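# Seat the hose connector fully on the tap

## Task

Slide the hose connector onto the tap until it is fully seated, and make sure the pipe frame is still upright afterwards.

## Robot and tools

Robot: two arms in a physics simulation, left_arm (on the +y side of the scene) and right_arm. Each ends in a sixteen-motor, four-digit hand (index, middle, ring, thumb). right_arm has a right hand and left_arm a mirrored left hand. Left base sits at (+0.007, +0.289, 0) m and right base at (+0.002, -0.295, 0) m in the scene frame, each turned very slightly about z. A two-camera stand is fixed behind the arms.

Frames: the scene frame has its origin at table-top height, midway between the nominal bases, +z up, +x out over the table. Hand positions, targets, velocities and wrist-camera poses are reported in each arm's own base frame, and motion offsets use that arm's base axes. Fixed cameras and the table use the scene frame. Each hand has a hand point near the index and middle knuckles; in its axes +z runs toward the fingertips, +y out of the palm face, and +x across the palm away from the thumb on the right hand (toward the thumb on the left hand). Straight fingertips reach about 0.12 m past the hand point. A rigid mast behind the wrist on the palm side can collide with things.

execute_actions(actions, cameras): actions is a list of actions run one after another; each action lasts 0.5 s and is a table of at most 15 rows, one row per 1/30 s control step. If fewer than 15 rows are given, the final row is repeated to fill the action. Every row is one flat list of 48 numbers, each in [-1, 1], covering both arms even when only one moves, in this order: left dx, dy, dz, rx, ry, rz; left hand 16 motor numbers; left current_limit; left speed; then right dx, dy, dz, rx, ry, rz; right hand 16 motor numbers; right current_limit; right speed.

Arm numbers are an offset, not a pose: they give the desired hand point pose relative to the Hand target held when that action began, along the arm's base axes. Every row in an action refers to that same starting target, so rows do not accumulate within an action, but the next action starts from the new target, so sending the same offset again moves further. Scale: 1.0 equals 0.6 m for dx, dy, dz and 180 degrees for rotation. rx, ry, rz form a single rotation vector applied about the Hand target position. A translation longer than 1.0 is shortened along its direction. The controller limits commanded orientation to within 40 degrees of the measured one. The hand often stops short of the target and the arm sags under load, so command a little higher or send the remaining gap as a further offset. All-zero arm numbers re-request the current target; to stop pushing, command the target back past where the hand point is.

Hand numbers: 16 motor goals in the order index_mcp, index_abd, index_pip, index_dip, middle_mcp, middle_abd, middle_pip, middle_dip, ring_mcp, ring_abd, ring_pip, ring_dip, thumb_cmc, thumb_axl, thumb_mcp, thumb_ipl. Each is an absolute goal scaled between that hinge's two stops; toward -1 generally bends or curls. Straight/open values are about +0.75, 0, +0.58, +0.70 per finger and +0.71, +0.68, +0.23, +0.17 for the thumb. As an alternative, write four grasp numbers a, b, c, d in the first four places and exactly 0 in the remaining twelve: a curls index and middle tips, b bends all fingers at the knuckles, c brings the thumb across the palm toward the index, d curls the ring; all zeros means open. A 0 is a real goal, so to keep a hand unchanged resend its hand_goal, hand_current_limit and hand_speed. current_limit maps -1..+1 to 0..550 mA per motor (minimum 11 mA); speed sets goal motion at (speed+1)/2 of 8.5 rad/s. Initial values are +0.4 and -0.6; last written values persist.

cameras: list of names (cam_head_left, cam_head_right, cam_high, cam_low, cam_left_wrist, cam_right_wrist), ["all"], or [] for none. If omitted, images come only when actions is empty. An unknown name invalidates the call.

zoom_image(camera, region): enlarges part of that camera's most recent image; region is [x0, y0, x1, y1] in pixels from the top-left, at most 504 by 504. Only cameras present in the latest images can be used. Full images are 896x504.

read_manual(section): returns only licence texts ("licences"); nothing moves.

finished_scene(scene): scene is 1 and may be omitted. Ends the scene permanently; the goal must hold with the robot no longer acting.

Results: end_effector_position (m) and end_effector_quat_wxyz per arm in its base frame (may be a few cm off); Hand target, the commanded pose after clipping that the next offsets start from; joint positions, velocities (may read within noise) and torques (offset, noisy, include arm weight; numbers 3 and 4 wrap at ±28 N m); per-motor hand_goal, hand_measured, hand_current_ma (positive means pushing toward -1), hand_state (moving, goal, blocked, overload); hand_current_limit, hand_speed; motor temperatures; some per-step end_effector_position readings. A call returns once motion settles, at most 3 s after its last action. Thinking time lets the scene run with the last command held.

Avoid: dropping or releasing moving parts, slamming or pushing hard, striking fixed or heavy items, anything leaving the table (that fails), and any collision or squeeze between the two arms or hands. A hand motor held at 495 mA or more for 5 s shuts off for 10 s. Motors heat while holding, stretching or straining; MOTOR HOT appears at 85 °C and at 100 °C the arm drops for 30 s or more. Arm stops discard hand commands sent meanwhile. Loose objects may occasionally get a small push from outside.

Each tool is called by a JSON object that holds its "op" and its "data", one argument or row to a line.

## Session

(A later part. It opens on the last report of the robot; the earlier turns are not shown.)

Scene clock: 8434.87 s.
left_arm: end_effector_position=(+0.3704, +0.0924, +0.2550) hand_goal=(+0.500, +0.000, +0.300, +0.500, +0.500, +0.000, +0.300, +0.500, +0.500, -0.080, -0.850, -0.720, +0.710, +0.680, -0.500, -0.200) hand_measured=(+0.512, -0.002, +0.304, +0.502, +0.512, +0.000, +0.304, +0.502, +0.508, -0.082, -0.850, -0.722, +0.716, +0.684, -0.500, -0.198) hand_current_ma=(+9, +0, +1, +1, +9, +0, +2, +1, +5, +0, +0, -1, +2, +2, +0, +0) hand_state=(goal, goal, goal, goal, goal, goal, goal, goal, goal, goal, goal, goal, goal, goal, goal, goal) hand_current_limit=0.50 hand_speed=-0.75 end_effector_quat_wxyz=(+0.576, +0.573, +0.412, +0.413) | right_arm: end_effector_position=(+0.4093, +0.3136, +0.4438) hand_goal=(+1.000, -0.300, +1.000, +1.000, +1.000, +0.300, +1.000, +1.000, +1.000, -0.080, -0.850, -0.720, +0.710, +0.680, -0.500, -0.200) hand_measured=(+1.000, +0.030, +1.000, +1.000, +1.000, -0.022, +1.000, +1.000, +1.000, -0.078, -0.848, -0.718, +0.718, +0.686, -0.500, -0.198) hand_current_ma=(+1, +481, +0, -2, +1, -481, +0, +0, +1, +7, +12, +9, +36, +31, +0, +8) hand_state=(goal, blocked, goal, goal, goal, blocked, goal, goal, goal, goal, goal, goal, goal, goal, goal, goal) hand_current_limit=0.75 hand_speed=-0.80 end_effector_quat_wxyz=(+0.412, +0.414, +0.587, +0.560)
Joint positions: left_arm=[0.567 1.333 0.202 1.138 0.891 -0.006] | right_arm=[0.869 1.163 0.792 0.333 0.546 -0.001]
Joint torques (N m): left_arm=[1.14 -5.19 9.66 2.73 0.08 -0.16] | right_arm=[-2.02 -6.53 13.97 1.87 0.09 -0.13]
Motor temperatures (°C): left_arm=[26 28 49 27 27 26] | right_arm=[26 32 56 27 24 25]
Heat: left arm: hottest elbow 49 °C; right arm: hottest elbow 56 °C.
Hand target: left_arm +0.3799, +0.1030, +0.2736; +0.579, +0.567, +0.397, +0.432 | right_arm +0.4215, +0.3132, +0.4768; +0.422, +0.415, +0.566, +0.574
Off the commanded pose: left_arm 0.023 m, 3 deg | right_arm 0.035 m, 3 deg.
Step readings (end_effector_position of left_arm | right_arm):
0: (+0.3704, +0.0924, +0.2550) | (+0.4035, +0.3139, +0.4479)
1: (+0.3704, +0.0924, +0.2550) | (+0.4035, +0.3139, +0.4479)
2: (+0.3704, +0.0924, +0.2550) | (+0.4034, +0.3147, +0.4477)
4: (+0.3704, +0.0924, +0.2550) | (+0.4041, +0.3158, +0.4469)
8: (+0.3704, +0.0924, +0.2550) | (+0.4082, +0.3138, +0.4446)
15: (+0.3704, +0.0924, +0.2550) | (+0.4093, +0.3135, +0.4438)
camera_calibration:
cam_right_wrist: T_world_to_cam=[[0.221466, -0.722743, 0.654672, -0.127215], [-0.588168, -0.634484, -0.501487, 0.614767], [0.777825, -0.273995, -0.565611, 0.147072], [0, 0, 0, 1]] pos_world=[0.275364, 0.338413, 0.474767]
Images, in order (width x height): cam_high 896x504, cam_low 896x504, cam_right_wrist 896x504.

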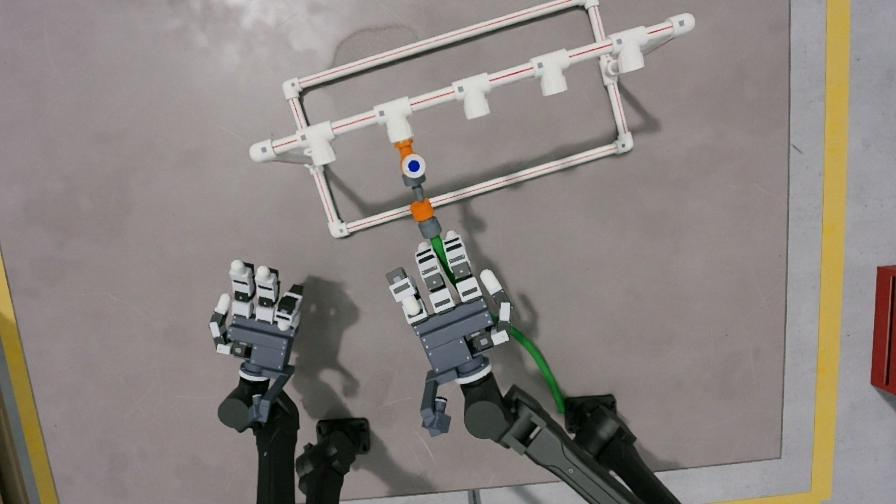

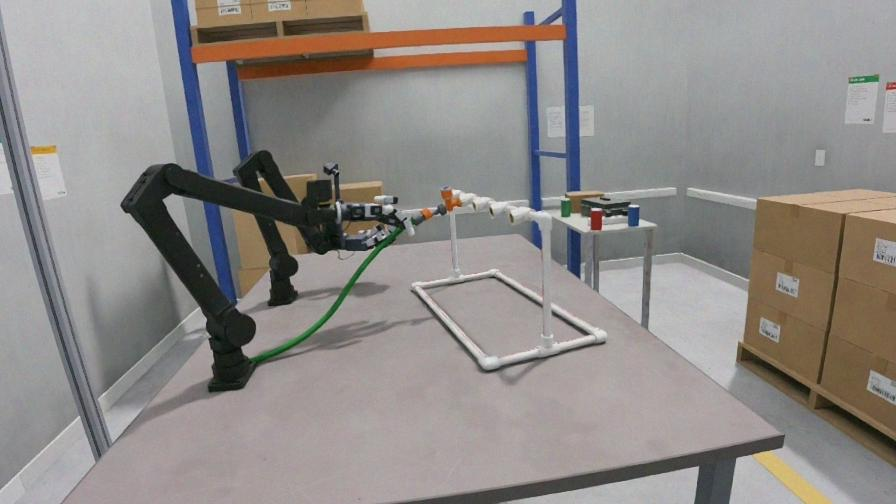

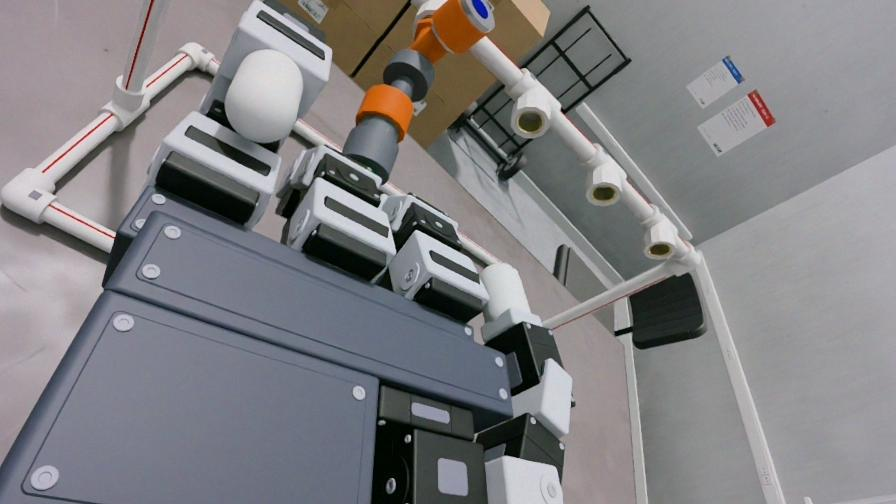

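{"op": "execute_actions", "data": {
  "actions": [
    [[0,0,0,0,0,0, 0.5,0.0,0.3,0.5, 0.5,0.0,0.3,0.5, 0.5,-0.08,-0.85,-0.72, 0.71,0.68,-0.5,-0.2, 0.5,-0.75, -0.036,0.003,-0.05,0,0,-0.0167, 1.0,-0.30,1.0,1.0, 1.0,0.30,1.0,1.0, 1.0,-0.08,-0.85,-0.72, 0.71,0.68,-0.5,-0.2, 0.75,-0.8]]
  ],
  "cameras": ["cam_high", "cam_low", "cam_right_wrist"]
}}

{"op": "zoom_image", "data": {
  "camera": "cam_high",
  "region": [390, 170, 450, 250]
}}

{"op": "zoom_image", "data": {
  "camera": "cam_right_wrist",
  "region": [340, 40, 460, 150]
}}

{"op": "zoom_image", "data": {
  "camera": "cam_low",
  "region": [400, 185, 470, 240]
}}

Scene clock: 8471.97 s.
left_arm: end_effector_position=(+0.3704, +0.0924, +0.2550) hand_goal=(+0.500, +0.000, +0.300, +0.500, +0.500, +0.000, +0.300, +0.500, +0.500, -0.080, -0.850, -0.720, +0.710, +0.680, -0.500, -0.200) hand_measured=(+0.512, -0.002, +0.304, +0.502, +0.512, +0.000, +0.304, +0.502, +0.508, -0.082, -0.850, -0.722, +0.716, +0.684, -0.500, -0.198) hand_current_ma=(+9, +0, +1, +1, +9, +0, +2, +1, +5, +0, +0, -1, +2, +2, +0, +0) hand_state=(goal, goal, goal, goal, goal, goal, goal, goal, goal, goal, goal, goal, goal, goal, goal, goal) hand_current_limit=0.50 hand_speed=-0.75 end_effector_quat_wxyz=(+0.576, +0.573, +0.412, +0.413) | right_arm: end_effector_position=(+0.4012, +0.3100, +0.4474) hand_goal=(+1.000, -0.300, +1.000, +1.000, +1.000, +0.300, +1.000, +1.000, +1.000, -0.080, -0.850, -0.720, +0.710, +0.680, -0.500, -0.200) hand_measured=(+1.000, +0.030, +0.998, +0.998, +1.000, -0.020, +1.000, +1.000, +1.000, -0.078, -0.848, -0.718, +0.718, +0.686, -0.500, -0.198) hand_current_ma=(+1, +481, -6, -9, +1, -481, +0, +0, +1, +7, +12, +9, +36, +31, +0, +8) hand_state=(goal, blocked, goal, goal, goal, blocked, goal, goal, goal, goal, goal, goal, goal, goal, goal, goal) hand_current_limit=0.75 hand_speed=-0.80 end_effector_quat_wxyz=(+0.435, +0.435, +0.557, +0.559)
Joint positions: left_arm=[0.567 1.333 0.202 1.138 0.891 -0.006] | right_arm=[0.907 1.181 0.792 0.393 0.661 -0.001]
Joint torques (N m): left_arm=[1.32 -5.13 9.69 2.89 0.09 -0.13] | right_arm=[-0.15 -6.48 9.13 2.74 0.11 -0.14]
Motor temperatures (°C): left_arm=[26 28 49 27 27 26] | right_arm=[26 31 61 27 24 25]
Heat: left arm: hottest elbow 49 °C; right arm: hottest elbow 61 °C.
Hand target: left_arm +0.3799, +0.1030, +0.2736; +0.579, +0.567, +0.397, +0.432 | right_arm +0.4000, +0.3149, +0.4468; +0.437, +0.430, +0.555, +0.562
Off the commanded pose: left_arm 0.023 m, 3 deg | right_arm 0.005 m, 1 deg.
Step readings (end_effector_position of left_arm | right_arm):
0: (+0.3704, +0.0924, +0.2550) | (+0.4093, +0.3136, +0.4438)
1: (+0.3704, +0.0924, +0.2550) | (+0.4093, +0.3134, +0.4438)
2: (+0.3704, +0.0924, +0.2550) | (+0.4096, +0.3112, +0.4435)
4: (+0.3704, +0.0924, +0.2550) | (+0.4092, +0.3058, +0.4445)
8: (+0.3704, +0.0924, +0.2550) | (+0.4055, +0.3058, +0.4458)
15: (+0.3704, +0.0924, +0.2550) | (+0.4012, +0.3104, +0.4470)
camera_calibration:
cam_right_wrist: T_world_to_cam=[[0.146803, -0.756576, 0.637213, -0.0821045], [-0.620551, -0.572099, -0.536301, 0.618781], [0.770302, -0.316693, -0.55348, 0.165235], [0, 0, 0, 1]] pos_world=[0.268758, 0.344215, 0.475625]
Images, in order (width x height): cam_high 896x504, cam_low 896x504, cam_right_wrist 896x504.

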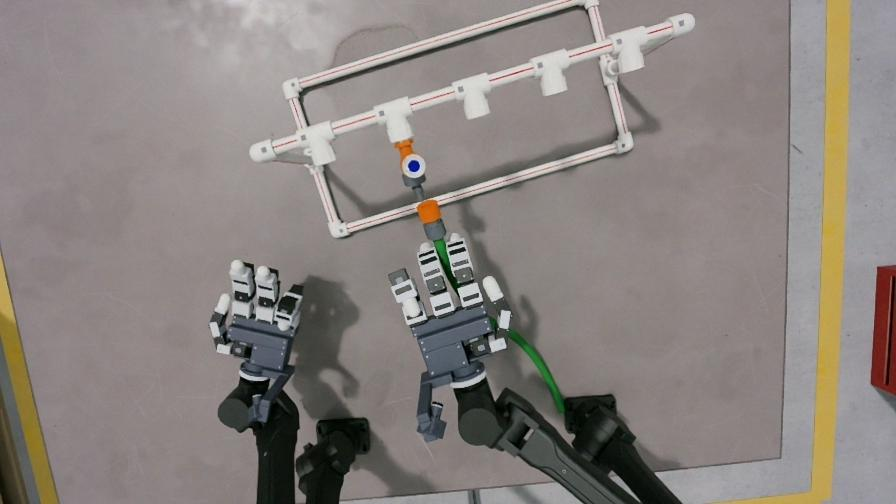

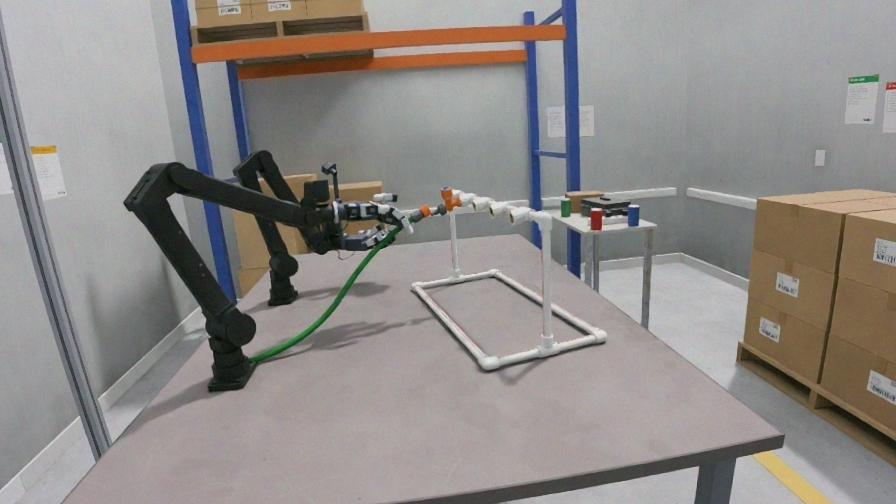

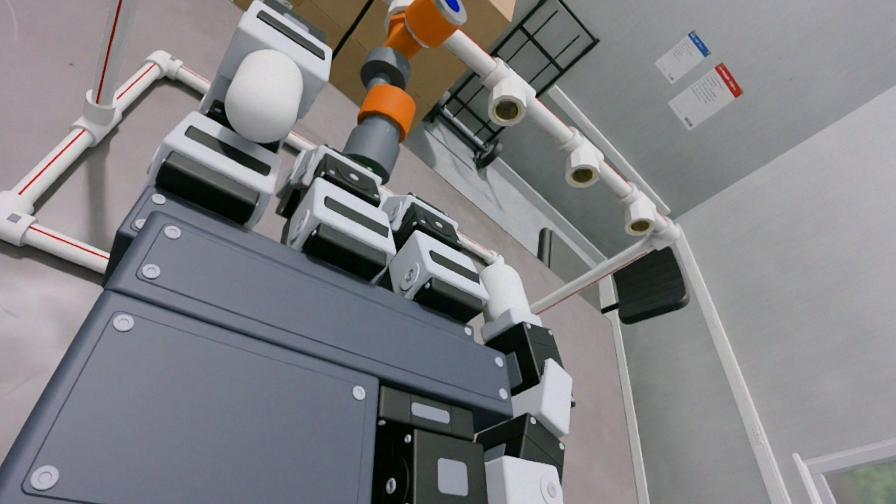

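Scaled by 6.300.

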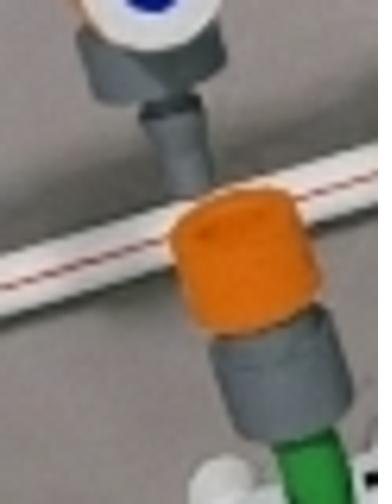

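Scaled by 4.200.

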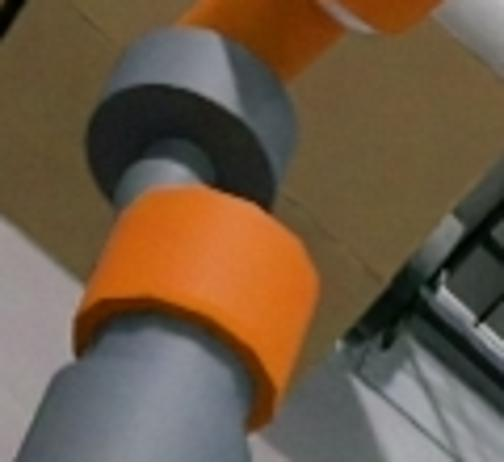

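Scaled by 7.200.

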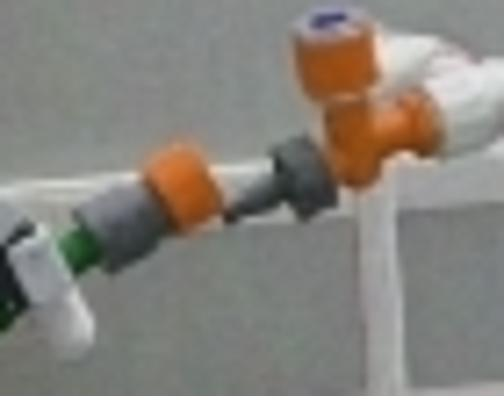

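{"op": "execute_actions", "data": {
  "actions": [
    [[0,0,0,0,0,0, 0.5,0.0,0.3,0.5, 0.5,0.0,0.3,0.5, 0.5,-0.08,-0.85,-0.72, 0.71,0.68,-0.5,-0.2, 0.5,-0.75, 0,0.015,-0.025,0,0,0, 1.0,-0.30,1.0,1.0, 1.0,0.30,1.0,1.0, 1.0,-0.08,-0.85,-0.72, 0.71,0.68,-0.5,-0.2, 0.75,-0.8]]
  ],
  "cameras": ["cam_high", "cam_low", "cam_right_wrist"]
}}

{"op": "zoom_image", "data": {
  "camera": "cam_high",
  "region": [390, 170, 450, 250]
}}

{"op": "zoom_image", "data": {
  "camera": "cam_low",
  "region": [400, 185, 470, 240]
}}

Scene clock: 8482.70 s.
left_arm: end_effector_position=(+0.3704, +0.0924, +0.2550) hand_goal=(+0.500, +0.000, +0.300, +0.500, +0.500, +0.000, +0.300, +0.500, +0.500, -0.080, -0.850, -0.720, +0.710, +0.680, -0.500, -0.200) hand_measured=(+0.512, -0.002, +0.304, +0.502, +0.512, +0.000, +0.304, +0.502, +0.508, -0.082, -0.850, -0.722, +0.716, +0.684, -0.500, -0.198) hand_current_ma=(+9, +0, +1, +1, +9, +0, +2, +1, +5, +0, +0, -1, +2, +2, +0, +0) hand_state=(goal, goal, goal, goal, goal, goal, goal, goal, goal, goal, goal, goal, goal, goal, goal, goal) hand_current_limit=0.50 hand_speed=-0.75 end_effector_quat_wxyz=(+0.576, +0.573, +0.412, +0.413) | right_arm: end_effector_position=(+0.4032, +0.3190, +0.4300) hand_goal=(+1.000, -0.300, +1.000, +1.000, +1.000, +0.300, +1.000, +1.000, +1.000, -0.080, -0.850, -0.720, +0.710, +0.680, -0.500, -0.200) hand_measured=(+1.000, +0.030, +1.000, +0.998, +1.000, -0.020, +1.000, +1.000, +1.000, -0.078, -0.848, -0.718, +0.718, +0.686, -0.500, -0.198) hand_current_ma=(+1, +481, -1, -9, +1, -481, +0, +0, +1, +7, +12, +9, +36, +31, +0, +8) hand_state=(goal, blocked, goal, goal, goal, blocked, goal, goal, goal, goal, goal, goal, goal, goal, goal, goal) hand_current_limit=0.75 hand_speed=-0.80 end_effector_quat_wxyz=(+0.436, +0.435, +0.557, +0.556)
Joint positions: left_arm=[0.567 1.333 0.202 1.138 0.891 -0.006] | right_arm=[0.918 1.227 0.781 0.445 0.675 -0.001]
Joint torques (N m): left_arm=[1.44 -5.3 9.68 2.76 0.09 -0.15] | right_arm=[0.03 -7.3 8.96 2.74 0.13 -0.15]
Motor temperatures (°C): left_arm=[26 28 49 27 27 26] | right_arm=[26 31 59 27 24 25]
Heat: left arm: hottest elbow 49 °C; right arm: hottest elbow 59 °C.
Hand target: left_arm +0.3799, +0.1030, +0.2736; +0.579, +0.567, +0.397, +0.432 | right_arm +0.3999, +0.3238, +0.4321; +0.437, +0.430, +0.555, +0.563
Off the commanded pose: left_arm 0.023 m, 3 deg | right_arm 0.006 m, 1 deg.
Step readings (end_effector_position of left_arm | right_arm):
0: (+0.3704, +0.0924, +0.2550) | (+0.4012, +0.3100, +0.4474)
1: (+0.3704, +0.0924, +0.2550) | (+0.4011, +0.3098, +0.4475)
2: (+0.3704, +0.0924, +0.2550) | (+0.4011, +0.3096, +0.4476)
4: (+0.3704, +0.0924, +0.2550) | (+0.4007, +0.3105, +0.4462)
8: (+0.3704, +0.0924, +0.2550) | (+0.4016, +0.3161, +0.4370)
15: (+0.3704, +0.0924, +0.2550) | (+0.4033, +0.3193, +0.4293)
camera_calibration:
cam_right_wrist: T_world_to_cam=[[0.146502, -0.75484, 0.639339, -0.0658445], [-0.623406, -0.572267, -0.5328, 0.615474], [0.768051, -0.320511, -0.55441, 0.159463], [0, 0, 0, 1]] pos_world=[0.270861, 0.353623, 0.458429]
Images, in order (width x height): cam_high 896x504, cam_low 896x504, cam_right_wrist 896x504.

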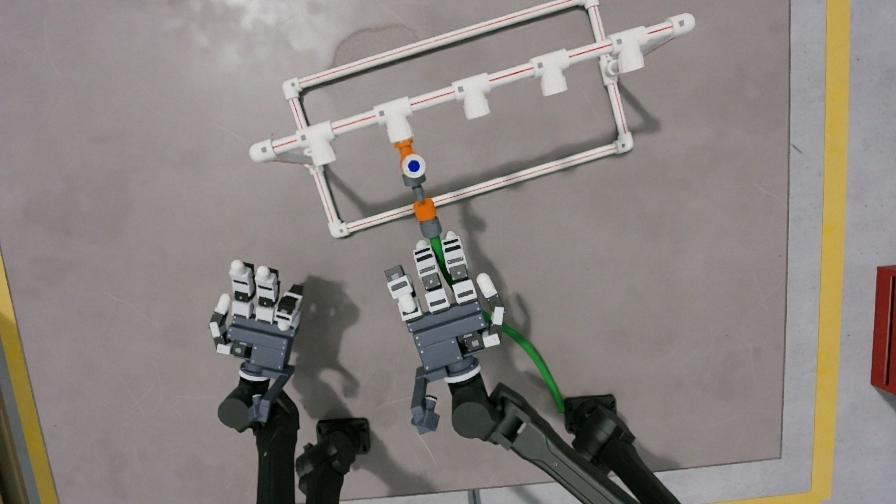

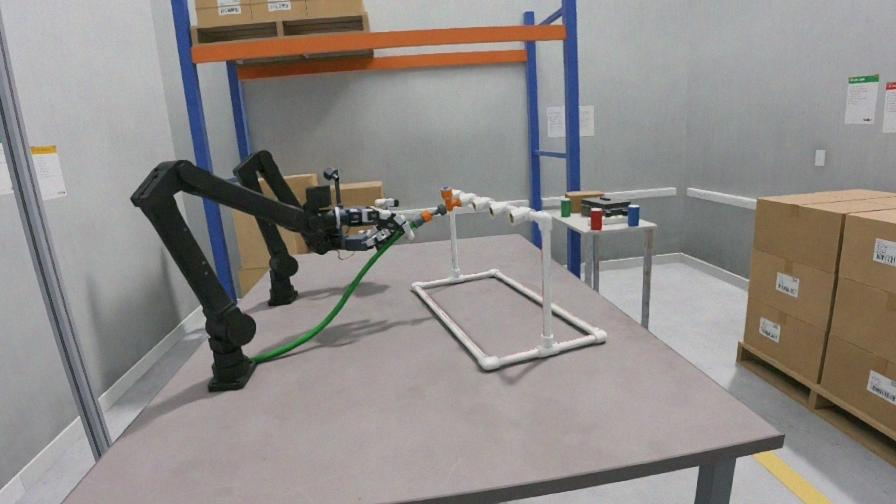

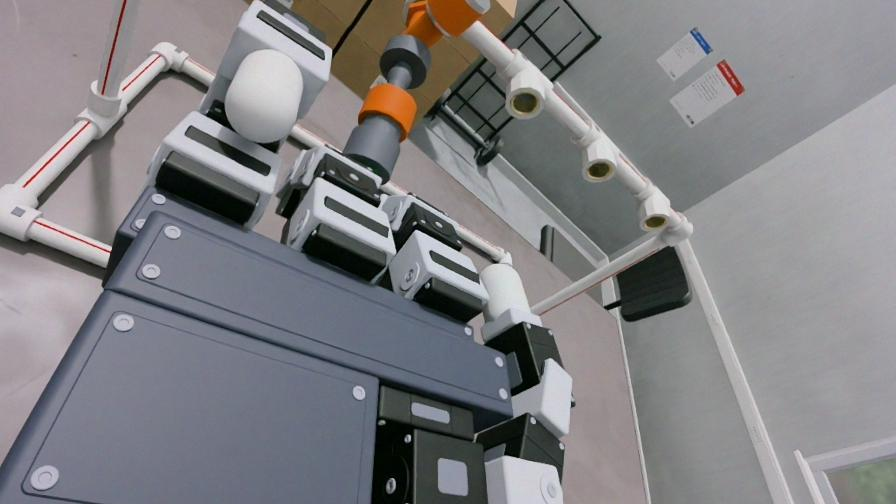

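Scaled by 6.300.

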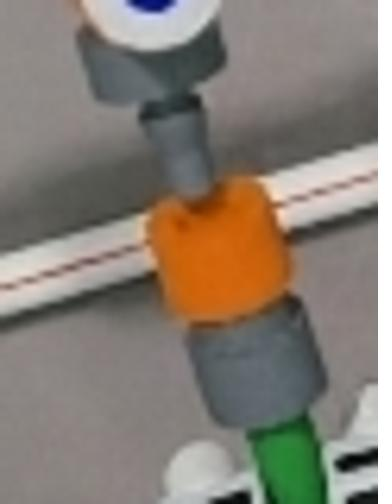

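Scaled by 7.200.

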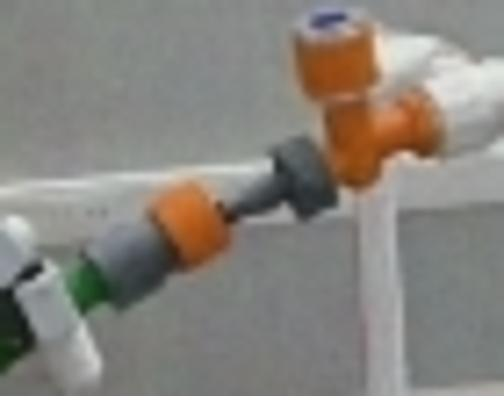

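{"op": "execute_actions", "data": {
  "actions": [
    [[0,0,0,0,0,0, 0.5,0.0,0.3,0.5, 0.5,0.0,0.3,0.5, 0.5,-0.08,-0.85,-0.72, 0.71,0.68,-0.5,-0.2, 0.5,-0.75, 0.03,0.01,0.025,0,0,0, 1.0,-0.30,1.0,1.0, 1.0,0.30,1.0,1.0, 1.0,-0.08,-0.85,-0.72, 0.71,0.68,-0.5,-0.2, 0.75,-0.8]]
  ],
  "cameras": ["cam_high", "cam_low", "cam_right_wrist"]
}}

{"op": "zoom_image", "data": {
  "camera": "cam_high",
  "region": [390, 170, 450, 250]
}}

{"op": "zoom_image", "data": {
  "camera": "cam_low",
  "region": [400, 185, 470, 240]
}}

{"op": "zoom_image", "data": {
  "camera": "cam_right_wrist",
  "region": [340, 20, 460, 130]
}}

Scene clock: 8498.47 s.
left_arm: end_effector_position=(+0.3704, +0.0924, +0.2550) hand_goal=(+0.500, +0.000, +0.300, +0.500, +0.500, +0.000, +0.300, +0.500, +0.500, -0.080, -0.850, -0.720, +0.710, +0.680, -0.500, -0.200) hand_measured=(+0.512, -0.002, +0.304, +0.502, +0.512, +0.000, +0.304, +0.502, +0.508, -0.082, -0.850, -0.722, +0.716, +0.684, -0.500, -0.198) hand_current_ma=(+9, +0, +1, +1, +9, +0, +2, +1, +5, +0, +0, -1, +2, +2, +0, +0) hand_state=(goal, goal, goal, goal, goal, goal, goal, goal, goal, goal, goal, goal, goal, goal, goal, goal) hand_current_limit=0.50 hand_speed=-0.75 end_effector_quat_wxyz=(+0.576, +0.573, +0.412, +0.413) | right_arm: end_effector_position=(+0.4083, +0.3251, +0.4199) hand_goal=(+1.000, -0.300, +1.000, +1.000, +1.000, +0.300, +1.000, +1.000, +1.000, -0.080, -0.850, -0.720, +0.710, +0.680, -0.500, -0.200) hand_measured=(+1.000, +0.030, +1.000, +0.998, +1.000, -0.020, +1.000, +1.000, +1.000, -0.078, -0.848, -0.718, +0.718, +0.686, -0.500, -0.198) hand_current_ma=(+1, +481, -1, -9, +1, -481, +0, +0, +1, +7, +12, +9, +36, +31, +0, +8) hand_state=(goal, blocked, goal, goal, goal, blocked, goal, goal, goal, goal, goal, goal, goal, goal, goal, goal) hand_current_limit=0.75 hand_speed=-0.80 end_effector_quat_wxyz=(+0.431, +0.431, +0.569, +0.551)
Joint positions: left_arm=[0.567 1.333 0.202 1.138 0.891 -0.006] | right_arm=[0.912 1.245 0.781 0.44 0.653 -0.001]
Joint torques (N m): left_arm=[1.32 -5.19 9.69 2.74 0.06 -0.13] | right_arm=[-1.38 -7.36 13.14 1.55 -0.02 -0.15]
Motor temperatures (°C): left_arm=[26 28 49 27 27 26] | right_arm=[26 31 57 27 24 25]
Heat: left arm: hottest elbow 49 °C; right arm: hottest elbow 57 °C.
Hand target: left_arm +0.3799, +0.1030, +0.2736; +0.579, +0.567, +0.397, +0.432 | right_arm +0.4180, +0.3299, +0.4469; +0.437, +0.430, +0.555, +0.563
Off the commanded pose: left_arm 0.023 m, 3 deg | right_arm 0.029 m, 2 deg.
Step readings (end_effector_position of left_arm | right_arm):
0: (+0.3704, +0.0924, +0.2550) | (+0.4032, +0.3190, +0.4300)
1: (+0.3704, +0.0924, +0.2550) | (+0.4032, +0.3190, +0.4300)
2: (+0.3704, +0.0924, +0.2550) | (+0.4032, +0.3195, +0.4298)
4: (+0.3704, +0.0924, +0.2550) | (+0.4033, +0.3213, +0.4291)
8: (+0.3704, +0.0924, +0.2550) | (+0.4059, +0.3238, +0.4245)
15: (+0.3704, +0.0924, +0.2550) | (+0.4082, +0.3252, +0.4199)
camera_calibration:
cam_right_wrist: T_world_to_cam=[[0.168002, -0.740154, 0.651113, -0.0741088], [-0.621871, -0.592066, -0.512576, 0.614154], [0.764887, -0.318795, -0.559749, 0.154892], [0, 0, 0, 1]] pos_world=[0.275901, 0.358147, 0.449754]
Images, in order (width x height): cam_high 896x504, cam_low 896x504, cam_right_wrist 896x504.

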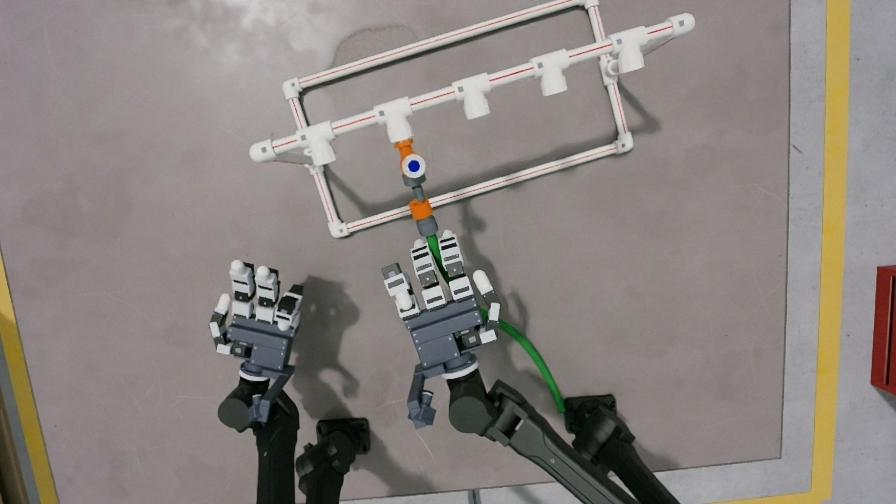

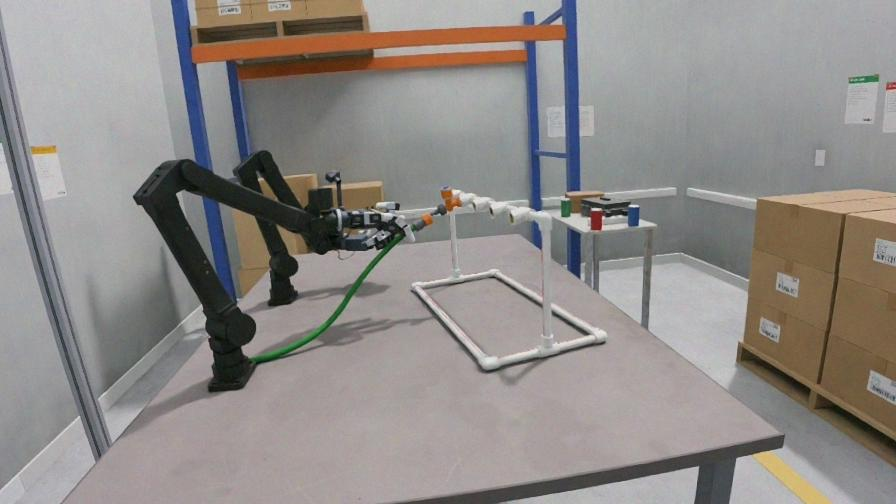

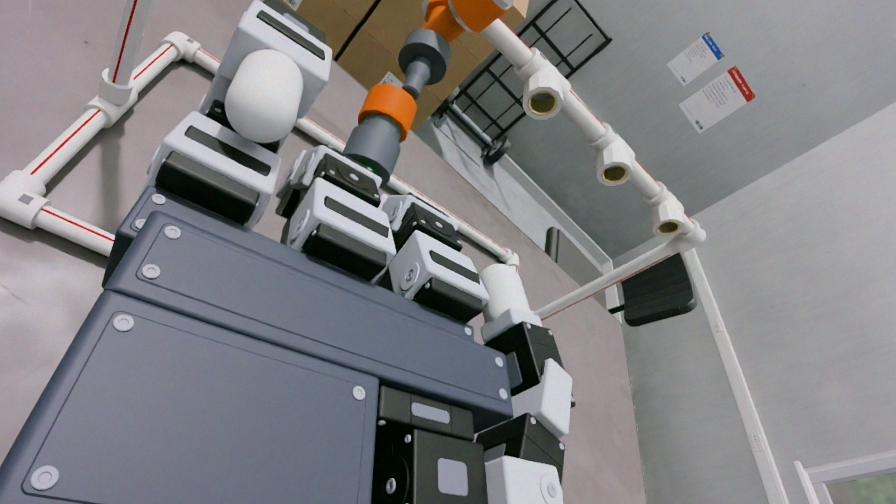

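Scaled by 6.300.

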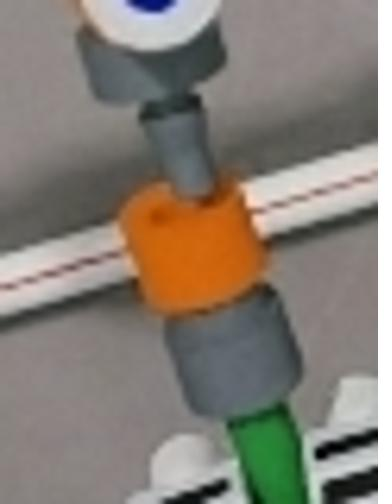

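Scaled by 7.200.

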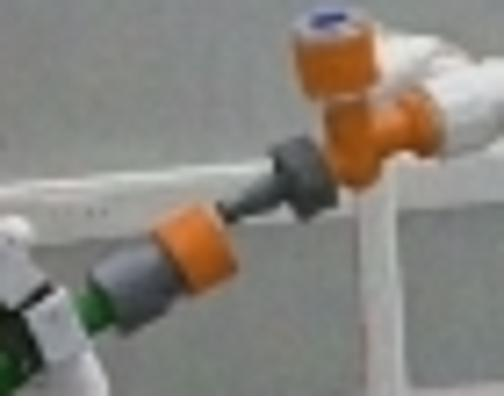

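Scaled by 4.200.

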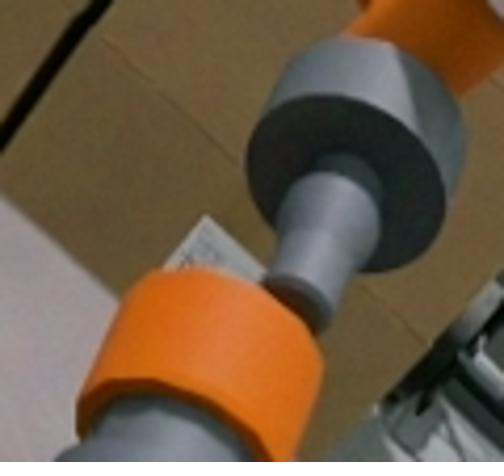

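{"op": "execute_actions", "data": {
  "actions": [
    [[0,0,0,0,0,0, 0.5,0.0,0.3,0.5, 0.5,0.0,0.3,0.5, 0.5,-0.08,-0.85,-0.72, 0.71,0.68,-0.5,-0.2, 0.5,-0.75, -0.02,-0.005,0.015,0,0,0, 1.0,-0.30,1.0,1.0, 1.0,0.30,1.0,1.0, 1.0,-0.08,-0.85,-0.72, 0.71,0.68,-0.5,-0.2, 0.75,-0.8]]
  ],
  "cameras": ["cam_high", "cam_low", "cam_right_wrist"]
}}

{"op": "zoom_image", "data": {
  "camera": "cam_high",
  "region": [390, 170, 450, 250]
}}

{"op": "zoom_image", "data": {
  "camera": "cam_low",
  "region": [400, 185, 470, 240]
}}

{"op": "zoom_image", "data": {
  "camera": "cam_right_wrist",
  "region": [340, 20, 460, 130]
}}

Scene clock: 8510.67 s.
left_arm: end_effector_position=(+0.3704, +0.0924, +0.2550) hand_goal=(+0.500, +0.000, +0.300, +0.500, +0.500, +0.000, +0.300, +0.500, +0.500, -0.080, -0.850, -0.720, +0.710, +0.680, -0.500, -0.200) hand_measured=(+0.512, -0.002, +0.304, +0.502, +0.512, +0.000, +0.304, +0.502, +0.508, -0.082, -0.850, -0.722, +0.716, +0.684, -0.500, -0.198) hand_current_ma=(+9, +0, +1, +1, +9, +0, +2, +1, +5, +0, +0, -1, +2, +2, +0, +0) hand_state=(goal, goal, goal, goal, goal, goal, goal, goal, goal, goal, goal, goal, goal, goal, goal, goal) hand_current_limit=0.50 hand_speed=-0.75 end_effector_quat_wxyz=(+0.576, +0.573, +0.412, +0.413) | right_arm: end_effector_position=(+0.4095, +0.3238, +0.4155) hand_goal=(+1.000, -0.300, +1.000, +1.000, +1.000, +0.300, +1.000, +1.000, +1.000, -0.080, -0.850, -0.720, +0.710, +0.680, -0.500, -0.200) hand_measured=(+1.000, +0.030, +1.000, +0.998, +1.000, -0.020, +1.000, +1.000, +1.000, -0.078, -0.848, -0.718, +0.718, +0.686, -0.500, -0.198) hand_current_ma=(+1, +481, -2, -9, +1, -481, +0, +0, +1, +7, +12, +9, +36, +31, +0, +8) hand_state=(goal, blocked, goal, goal, goal, blocked, goal, goal, goal, goal, goal, goal, goal, goal, goal, goal) hand_current_limit=0.75 hand_speed=-0.80 end_effector_quat_wxyz=(+0.435, +0.435, +0.576, +0.539)
Joint positions: left_arm=[0.567 1.333 0.202 1.138 0.891 -0.006] | right_arm=[0.912 1.242 0.781 0.41 0.667 -0.001]
Joint torques (N m): left_arm=[1.26 -4.84 9.65 2.76 0.07 -0.14] | right_arm=[-0.09 -9.7 12.63 1.47 0.19 -0.15]
Motor temperatures (°C): left_arm=[26 28 49 27 27 26] | right_arm=[26 31 59 27 24 25]
Heat: left arm: hottest elbow 49 °C; right arm: hottest elbow 59 °C.
Hand target: left_arm +0.3799, +0.1030, +0.2736; +0.579, +0.567, +0.397, +0.432 | right_arm +0.4060, +0.3269, +0.4559; +0.437, +0.430, +0.555, +0.562
Off the commanded pose: left_arm 0.023 m, 3 deg | right_arm 0.041 m, 4 deg.
Step readings (end_effector_position of left_arm | right_arm):
0: (+0.3704, +0.0924, +0.2550) | (+0.4083, +0.3251, +0.4199)
1: (+0.3704, +0.0924, +0.2550) | (+0.4083, +0.3251, +0.4198)
2: (+0.3704, +0.0924, +0.2550) | (+0.4084, +0.3251, +0.4195)
4: (+0.3704, +0.0924, +0.2550) | (+0.4090, +0.3247, +0.4177)
8: (+0.3704, +0.0924, +0.2550) | (+0.4097, +0.3244, +0.4151)
15: (+0.3704, +0.0924, +0.2550) | (+0.4097, +0.3242, +0.4147)
camera_calibration:
cam_right_wrist: T_world_to_cam=[[0.168119, -0.728437, 0.664165, -0.08161], [-0.638255, -0.593899, -0.489811, 0.609686], [0.751243, -0.341561, -0.564774, 0.166167], [0, 0, 0, 1]] pos_world=[0.278023, 0.3594, 0.44668]
Images, in order (width x height): cam_high 896x504, cam_low 896x504, cam_right_wrist 896x504.

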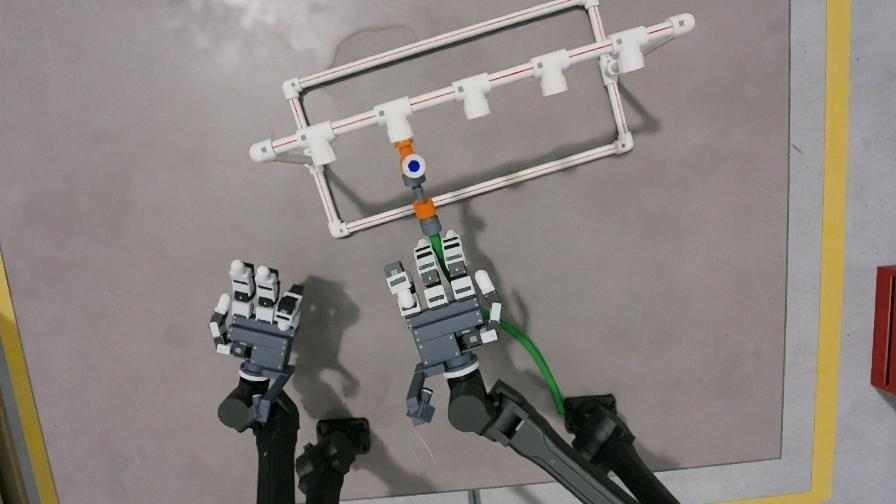

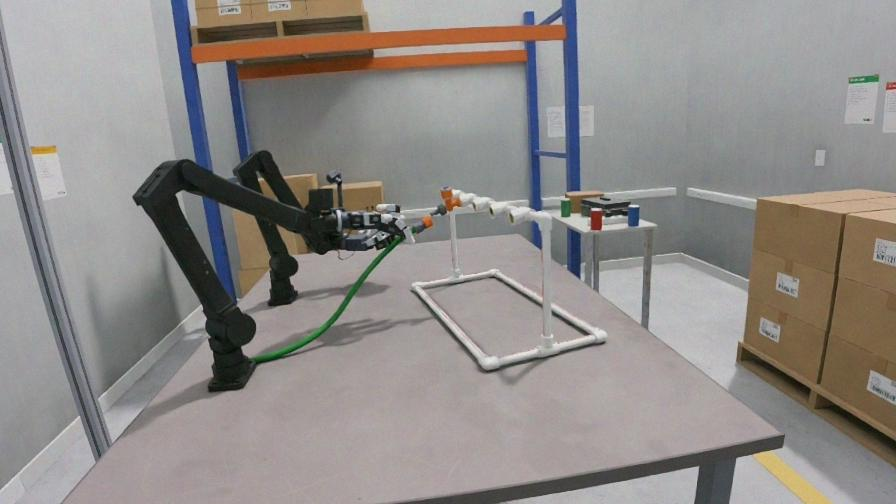

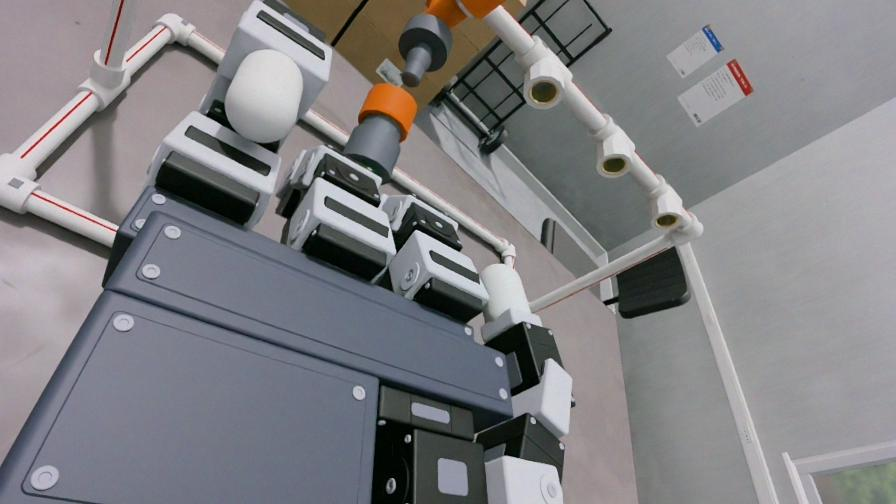

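Scaled by 6.300.

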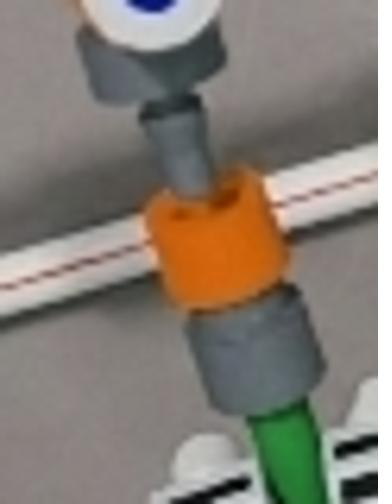

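Scaled by 7.200.

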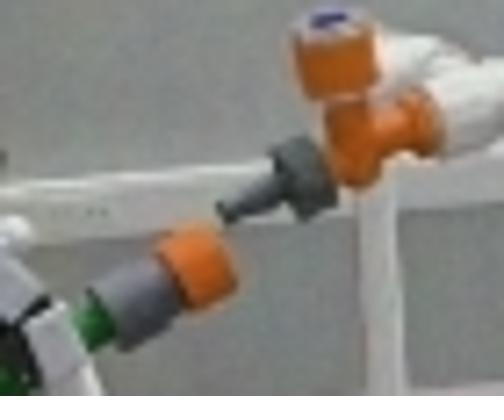

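Scaled by 4.200.

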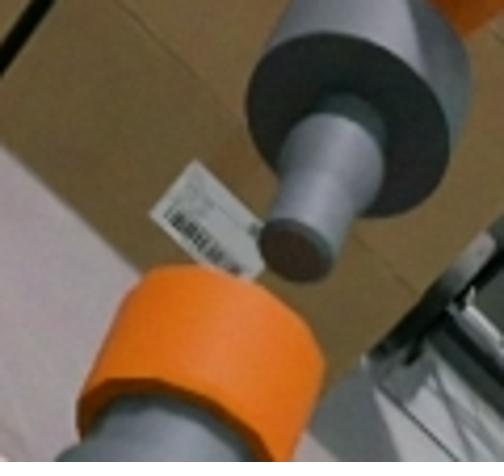

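{"op": "execute_actions", "data": {
  "actions": [
    [[0,0,0,0,0,0, 0.5,0.0,0.3,0.5, 0.5,0.0,0.3,0.5, 0.5,-0.08,-0.85,-0.72, 0.71,0.68,-0.5,-0.2, 0.5,-0.75, -0.008,-0.002,0.024,0,0,0, 1.0,-0.30,1.0,1.0, 1.0,0.30,1.0,1.0, 1.0,-0.08,-0.85,-0.72, 0.71,0.68,-0.5,-0.2, 0.75,-0.8]]
  ]
}}

Scene clock: 8522.73 s.
left_arm: end_effector_position=(+0.3704, +0.0924, +0.2550) hand_goal=(+0.500, +0.000, +0.300, +0.500, +0.500, +0.000, +0.300, +0.500, +0.500, -0.080, -0.850, -0.720, +0.710, +0.680, -0.500, -0.200) hand_measured=(+0.512, -0.002, +0.304, +0.502, +0.512, +0.000, +0.304, +0.502, +0.508, -0.082, -0.850, -0.722, +0.716, +0.684, -0.500, -0.198) hand_current_ma=(+9, +0, +1, +1, +9, +0, +2, +1, +5, +0, +0, -1, +2, +2, +0, +0) hand_state=(goal, goal, goal, goal, goal, goal, goal, goal, goal, goal, goal, goal, goal, goal, goal, goal) hand_current_limit=0.50 hand_speed=-0.75 end_effector_quat_wxyz=(+0.576, +0.573, +0.412, +0.413) | right_arm: end_effector_position=(+0.4035, +0.3194, +0.4233) hand_goal=(+1.000, -0.300, +1.000, +1.000, +1.000, +0.300, +1.000, +1.000, +1.000, -0.080, -0.850, -0.720, +0.710, +0.680, -0.500, -0.200) hand_measured=(+1.000, +0.030, +1.000, +0.998, +1.000, -0.020, +1.000, +1.000, +1.000, -0.078, -0.848, -0.718, +0.718, +0.686, -0.500, -0.198) hand_current_ma=(+1, +481, -2, -9, +1, -481, +0, +0, +1, +7, +12, +9, +36, +31, +0, +8) hand_state=(goal, blocked, goal, goal, goal, blocked, goal, goal, goal, goal, goal, goal, goal, goal, goal, goal) hand_current_limit=0.75 hand_speed=-0.80 end_effector_quat_wxyz=(+0.436, +0.435, +0.579, +0.535)
Joint positions: left_arm=[0.567 1.333 0.202 1.138 0.891 -0.006] | right_arm=[0.918 1.207 0.781 0.365 0.675 -0.001]
Joint torques (N m): left_arm=[1.26 -5.3 9.77 2.77 0.1 -0.14] | right_arm=[0.09 -9.05 13.93 1.47 0.2 -0.15]
Motor temperatures (°C): left_arm=[26 28 49 27 27 26] | right_arm=[26 31 60 27 24 25]
Heat: left arm: hottest elbow 49 °C; right arm: hottest elbow 60 °C.
Hand target: left_arm +0.3799, +0.1030, +0.2736; +0.579, +0.567, +0.397, +0.432 | right_arm +0.4012, +0.3256, +0.4704; +0.437, +0.430, +0.555, +0.563
Off the commanded pose: left_arm 0.023 m, 3 deg | right_arm 0.047 m, 4 deg.
Step readings (end_effector_position of left_arm | right_arm):
0: (+0.3704, +0.0924, +0.2550) | (+0.4095, +0.3238, +0.4154)
1: (+0.3704, +0.0924, +0.2550) | (+0.4094, +0.3237, +0.4155)
2: (+0.3704, +0.0924, +0.2550) | (+0.4095, +0.3236, +0.4152)
4: (+0.3704, +0.0924, +0.2550) | (+0.4086, +0.3232, +0.4154)
8: (+0.3704, +0.0924, +0.2550) | (+0.4055, +0.3211, +0.4199)
15: (+0.3704, +0.0924, +0.2550) | (+0.4036, +0.3191, +0.4237)

{"op": "execute_actions", "data": {
  "actions": [
    [[0,0,0,0,0,0, 0.5,0.0,0.3,0.5, 0.5,0.0,0.3,0.5, 0.5,-0.08,-0.85,-0.72, 0.71,0.68,-0.5,-0.2, 0.5,-0.75, 0.004,0.002,0.02,0.003,-0.014,0, 1.0,-0.30,1.0,1.0, 1.0,0.30,1.0,1.0, 1.0,-0.08,-0.85,-0.72, 0.71,0.68,-0.5,-0.2, 0.75,-0.8]]
  ],
  "cameras": ["cam_high", "cam_low", "cam_right_wrist"]
}}

{"op": "zoom_image", "data": {
  "camera": "cam_high",
  "region": [390, 170, 450, 250]
}}

{"op": "zoom_image", "data": {
  "camera": "cam_low",
  "region": [400, 185, 470, 240]
}}

{"op": "zoom_image", "data": {
  "camera": "cam_right_wrist",
  "region": [340, 20, 460, 130]
}}

Scene clock: 8533.73 s.
left_arm: end_effector_position=(+0.3704, +0.0924, +0.2550) hand_goal=(+0.500, +0.000, +0.300, +0.500, +0.500, +0.000, +0.300, +0.500, +0.500, -0.080, -0.850, -0.720, +0.710, +0.680, -0.500, -0.200) hand_measured=(+0.512, -0.002, +0.304, +0.502, +0.512, +0.000, +0.304, +0.502, +0.508, -0.082, -0.850, -0.722, +0.716, +0.684, -0.500, -0.198) hand_current_ma=(+9, +0, +1, +1, +9, +0, +2, +1, +5, +0, +0, -1, +2, +2, +0, +0) hand_state=(goal, goal, goal, goal, goal, goal, goal, goal, goal, goal, goal, goal, goal, goal, goal, goal) hand_current_limit=0.50 hand_speed=-0.75 end_effector_quat_wxyz=(+0.576, +0.573, +0.412, +0.413) | right_arm: end_effector_position=(+0.4019, +0.3219, +0.4330) hand_goal=(+1.000, -0.300, +1.000, +1.000, +1.000, +0.300, +1.000, +1.000, +1.000, -0.080, -0.850, -0.720, +0.710, +0.680, -0.500, -0.200) hand_measured=(+1.000, +0.030, +1.000, +0.998, +1.000, -0.020, +1.000, +1.000, +1.000, -0.078, -0.848, -0.718, +0.718, +0.686, -0.500, -0.198) hand_current_ma=(+1, +481, -2, -9, +1, -481, +0, +0, +1, +7, +12, +9, +36, +31, +0, +8) hand_state=(goal, blocked, goal, goal, goal, blocked, goal, goal, goal, goal, goal, goal, goal, goal, goal, goal) hand_current_limit=0.75 hand_speed=-0.80 end_effector_quat_wxyz=(+0.444, +0.424, +0.575, +0.540)
Joint positions: left_arm=[0.567 1.333 0.202 1.138 0.891 -0.006] | right_arm=[0.918 1.207 0.788 0.391 0.671 -0.036]
Joint torques (N m): left_arm=[1.14 -5.25 9.72 2.74 0.09 -0.14] | right_arm=[-0.56 -8.12 14.23 2.78 -0.03 -0.19]
Motor temperatures (°C): left_arm=[26 28 49 27 27 26] | right_arm=[26 31 62 27 24 25]
Heat: left arm: hottest elbow 49 °C; right arm: hottest elbow 62 °C.
Hand target: left_arm +0.3799, +0.1030, +0.2736; +0.579, +0.567, +0.397, +0.432 | right_arm +0.4036, +0.3268, +0.4825; +0.447, +0.420, +0.542, +0.575
Off the commanded pose: left_arm 0.023 m, 3 deg | right_arm 0.050 m, 6 deg.
Step readings (end_effector_position of left_arm | right_arm):
0: (+0.3704, +0.0924, +0.2550) | (+0.4035, +0.3194, +0.4233)
1: (+0.3704, +0.0924, +0.2550) | (+0.4035, +0.3194, +0.4233)
2: (+0.3704, +0.0924, +0.2550) | (+0.4035, +0.3195, +0.4234)
4: (+0.3704, +0.0924, +0.2550) | (+0.4033, +0.3200, +0.4239)
8: (+0.3704, +0.0924, +0.2550) | (+0.4024, +0.3206, +0.4280)
15: (+0.3704, +0.0924, +0.2550) | (+0.4019, +0.3216, +0.4329)
camera_calibration:
cam_right_wrist: T_world_to_cam=[[0.155486, -0.71768, 0.678793, -0.0980414], [-0.625207, -0.603507, -0.49487, 0.612349], [0.764814, -0.34744, -0.542535, 0.167894], [0, 0, 0, 1]] pos_world=[0.269681, 0.357527, 0.460671]
Images, in order (width x height): cam_high 896x504, cam_low 896x504, cam_right_wrist 896x504.

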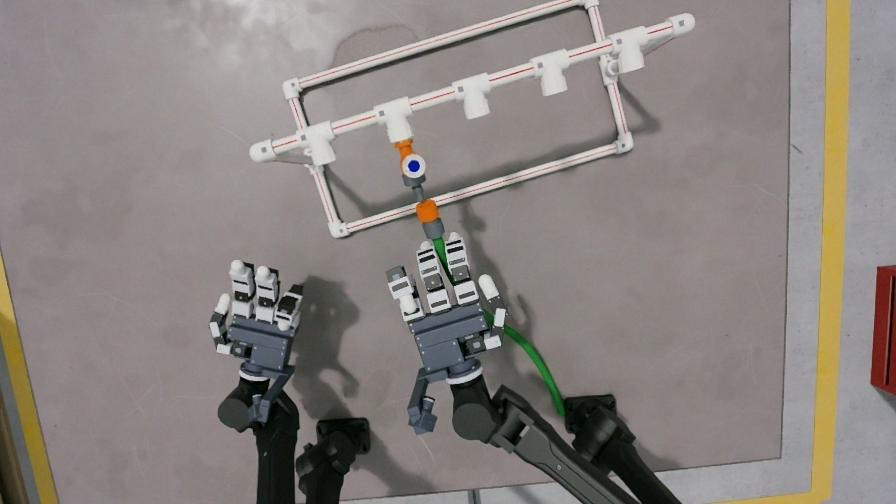

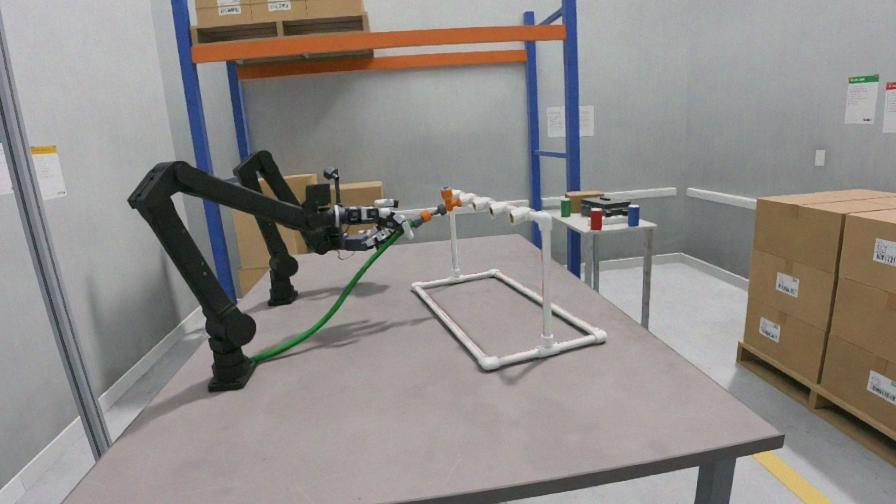

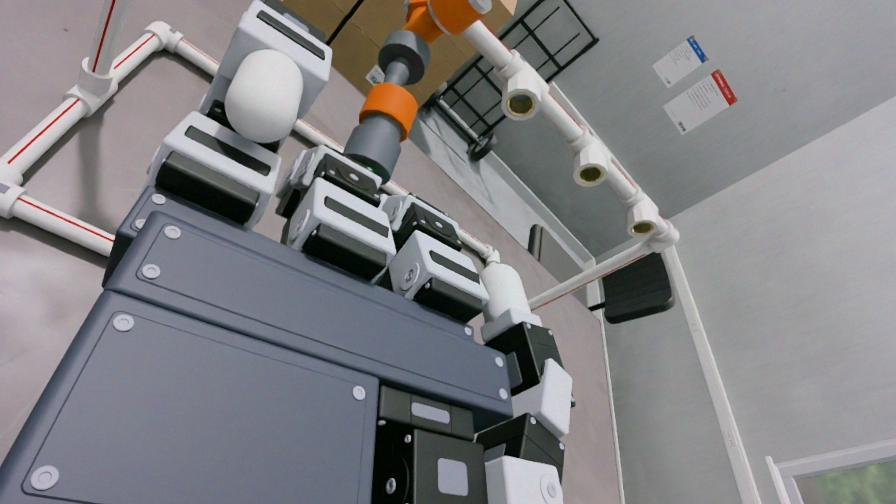

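Scaled by 6.300.

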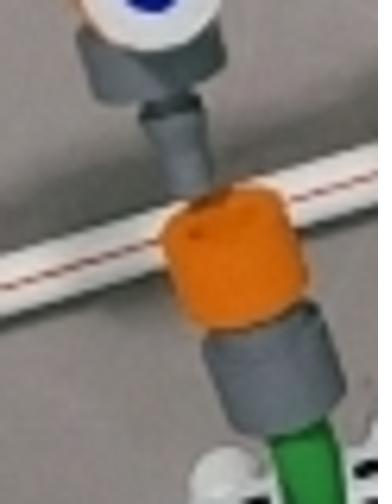

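Scaled by 7.200.

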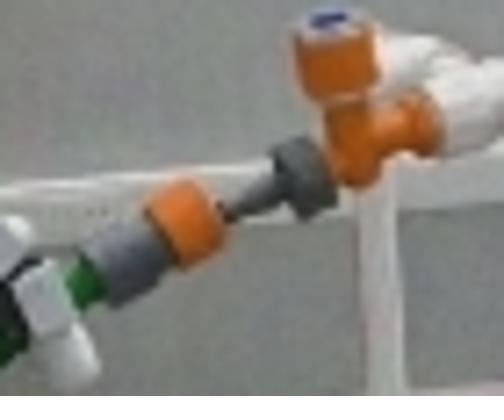

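Scaled by 4.200.

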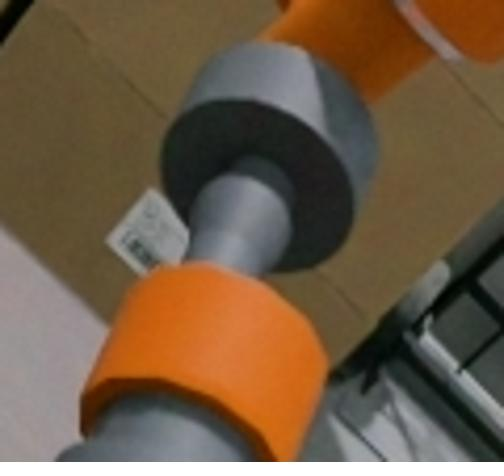

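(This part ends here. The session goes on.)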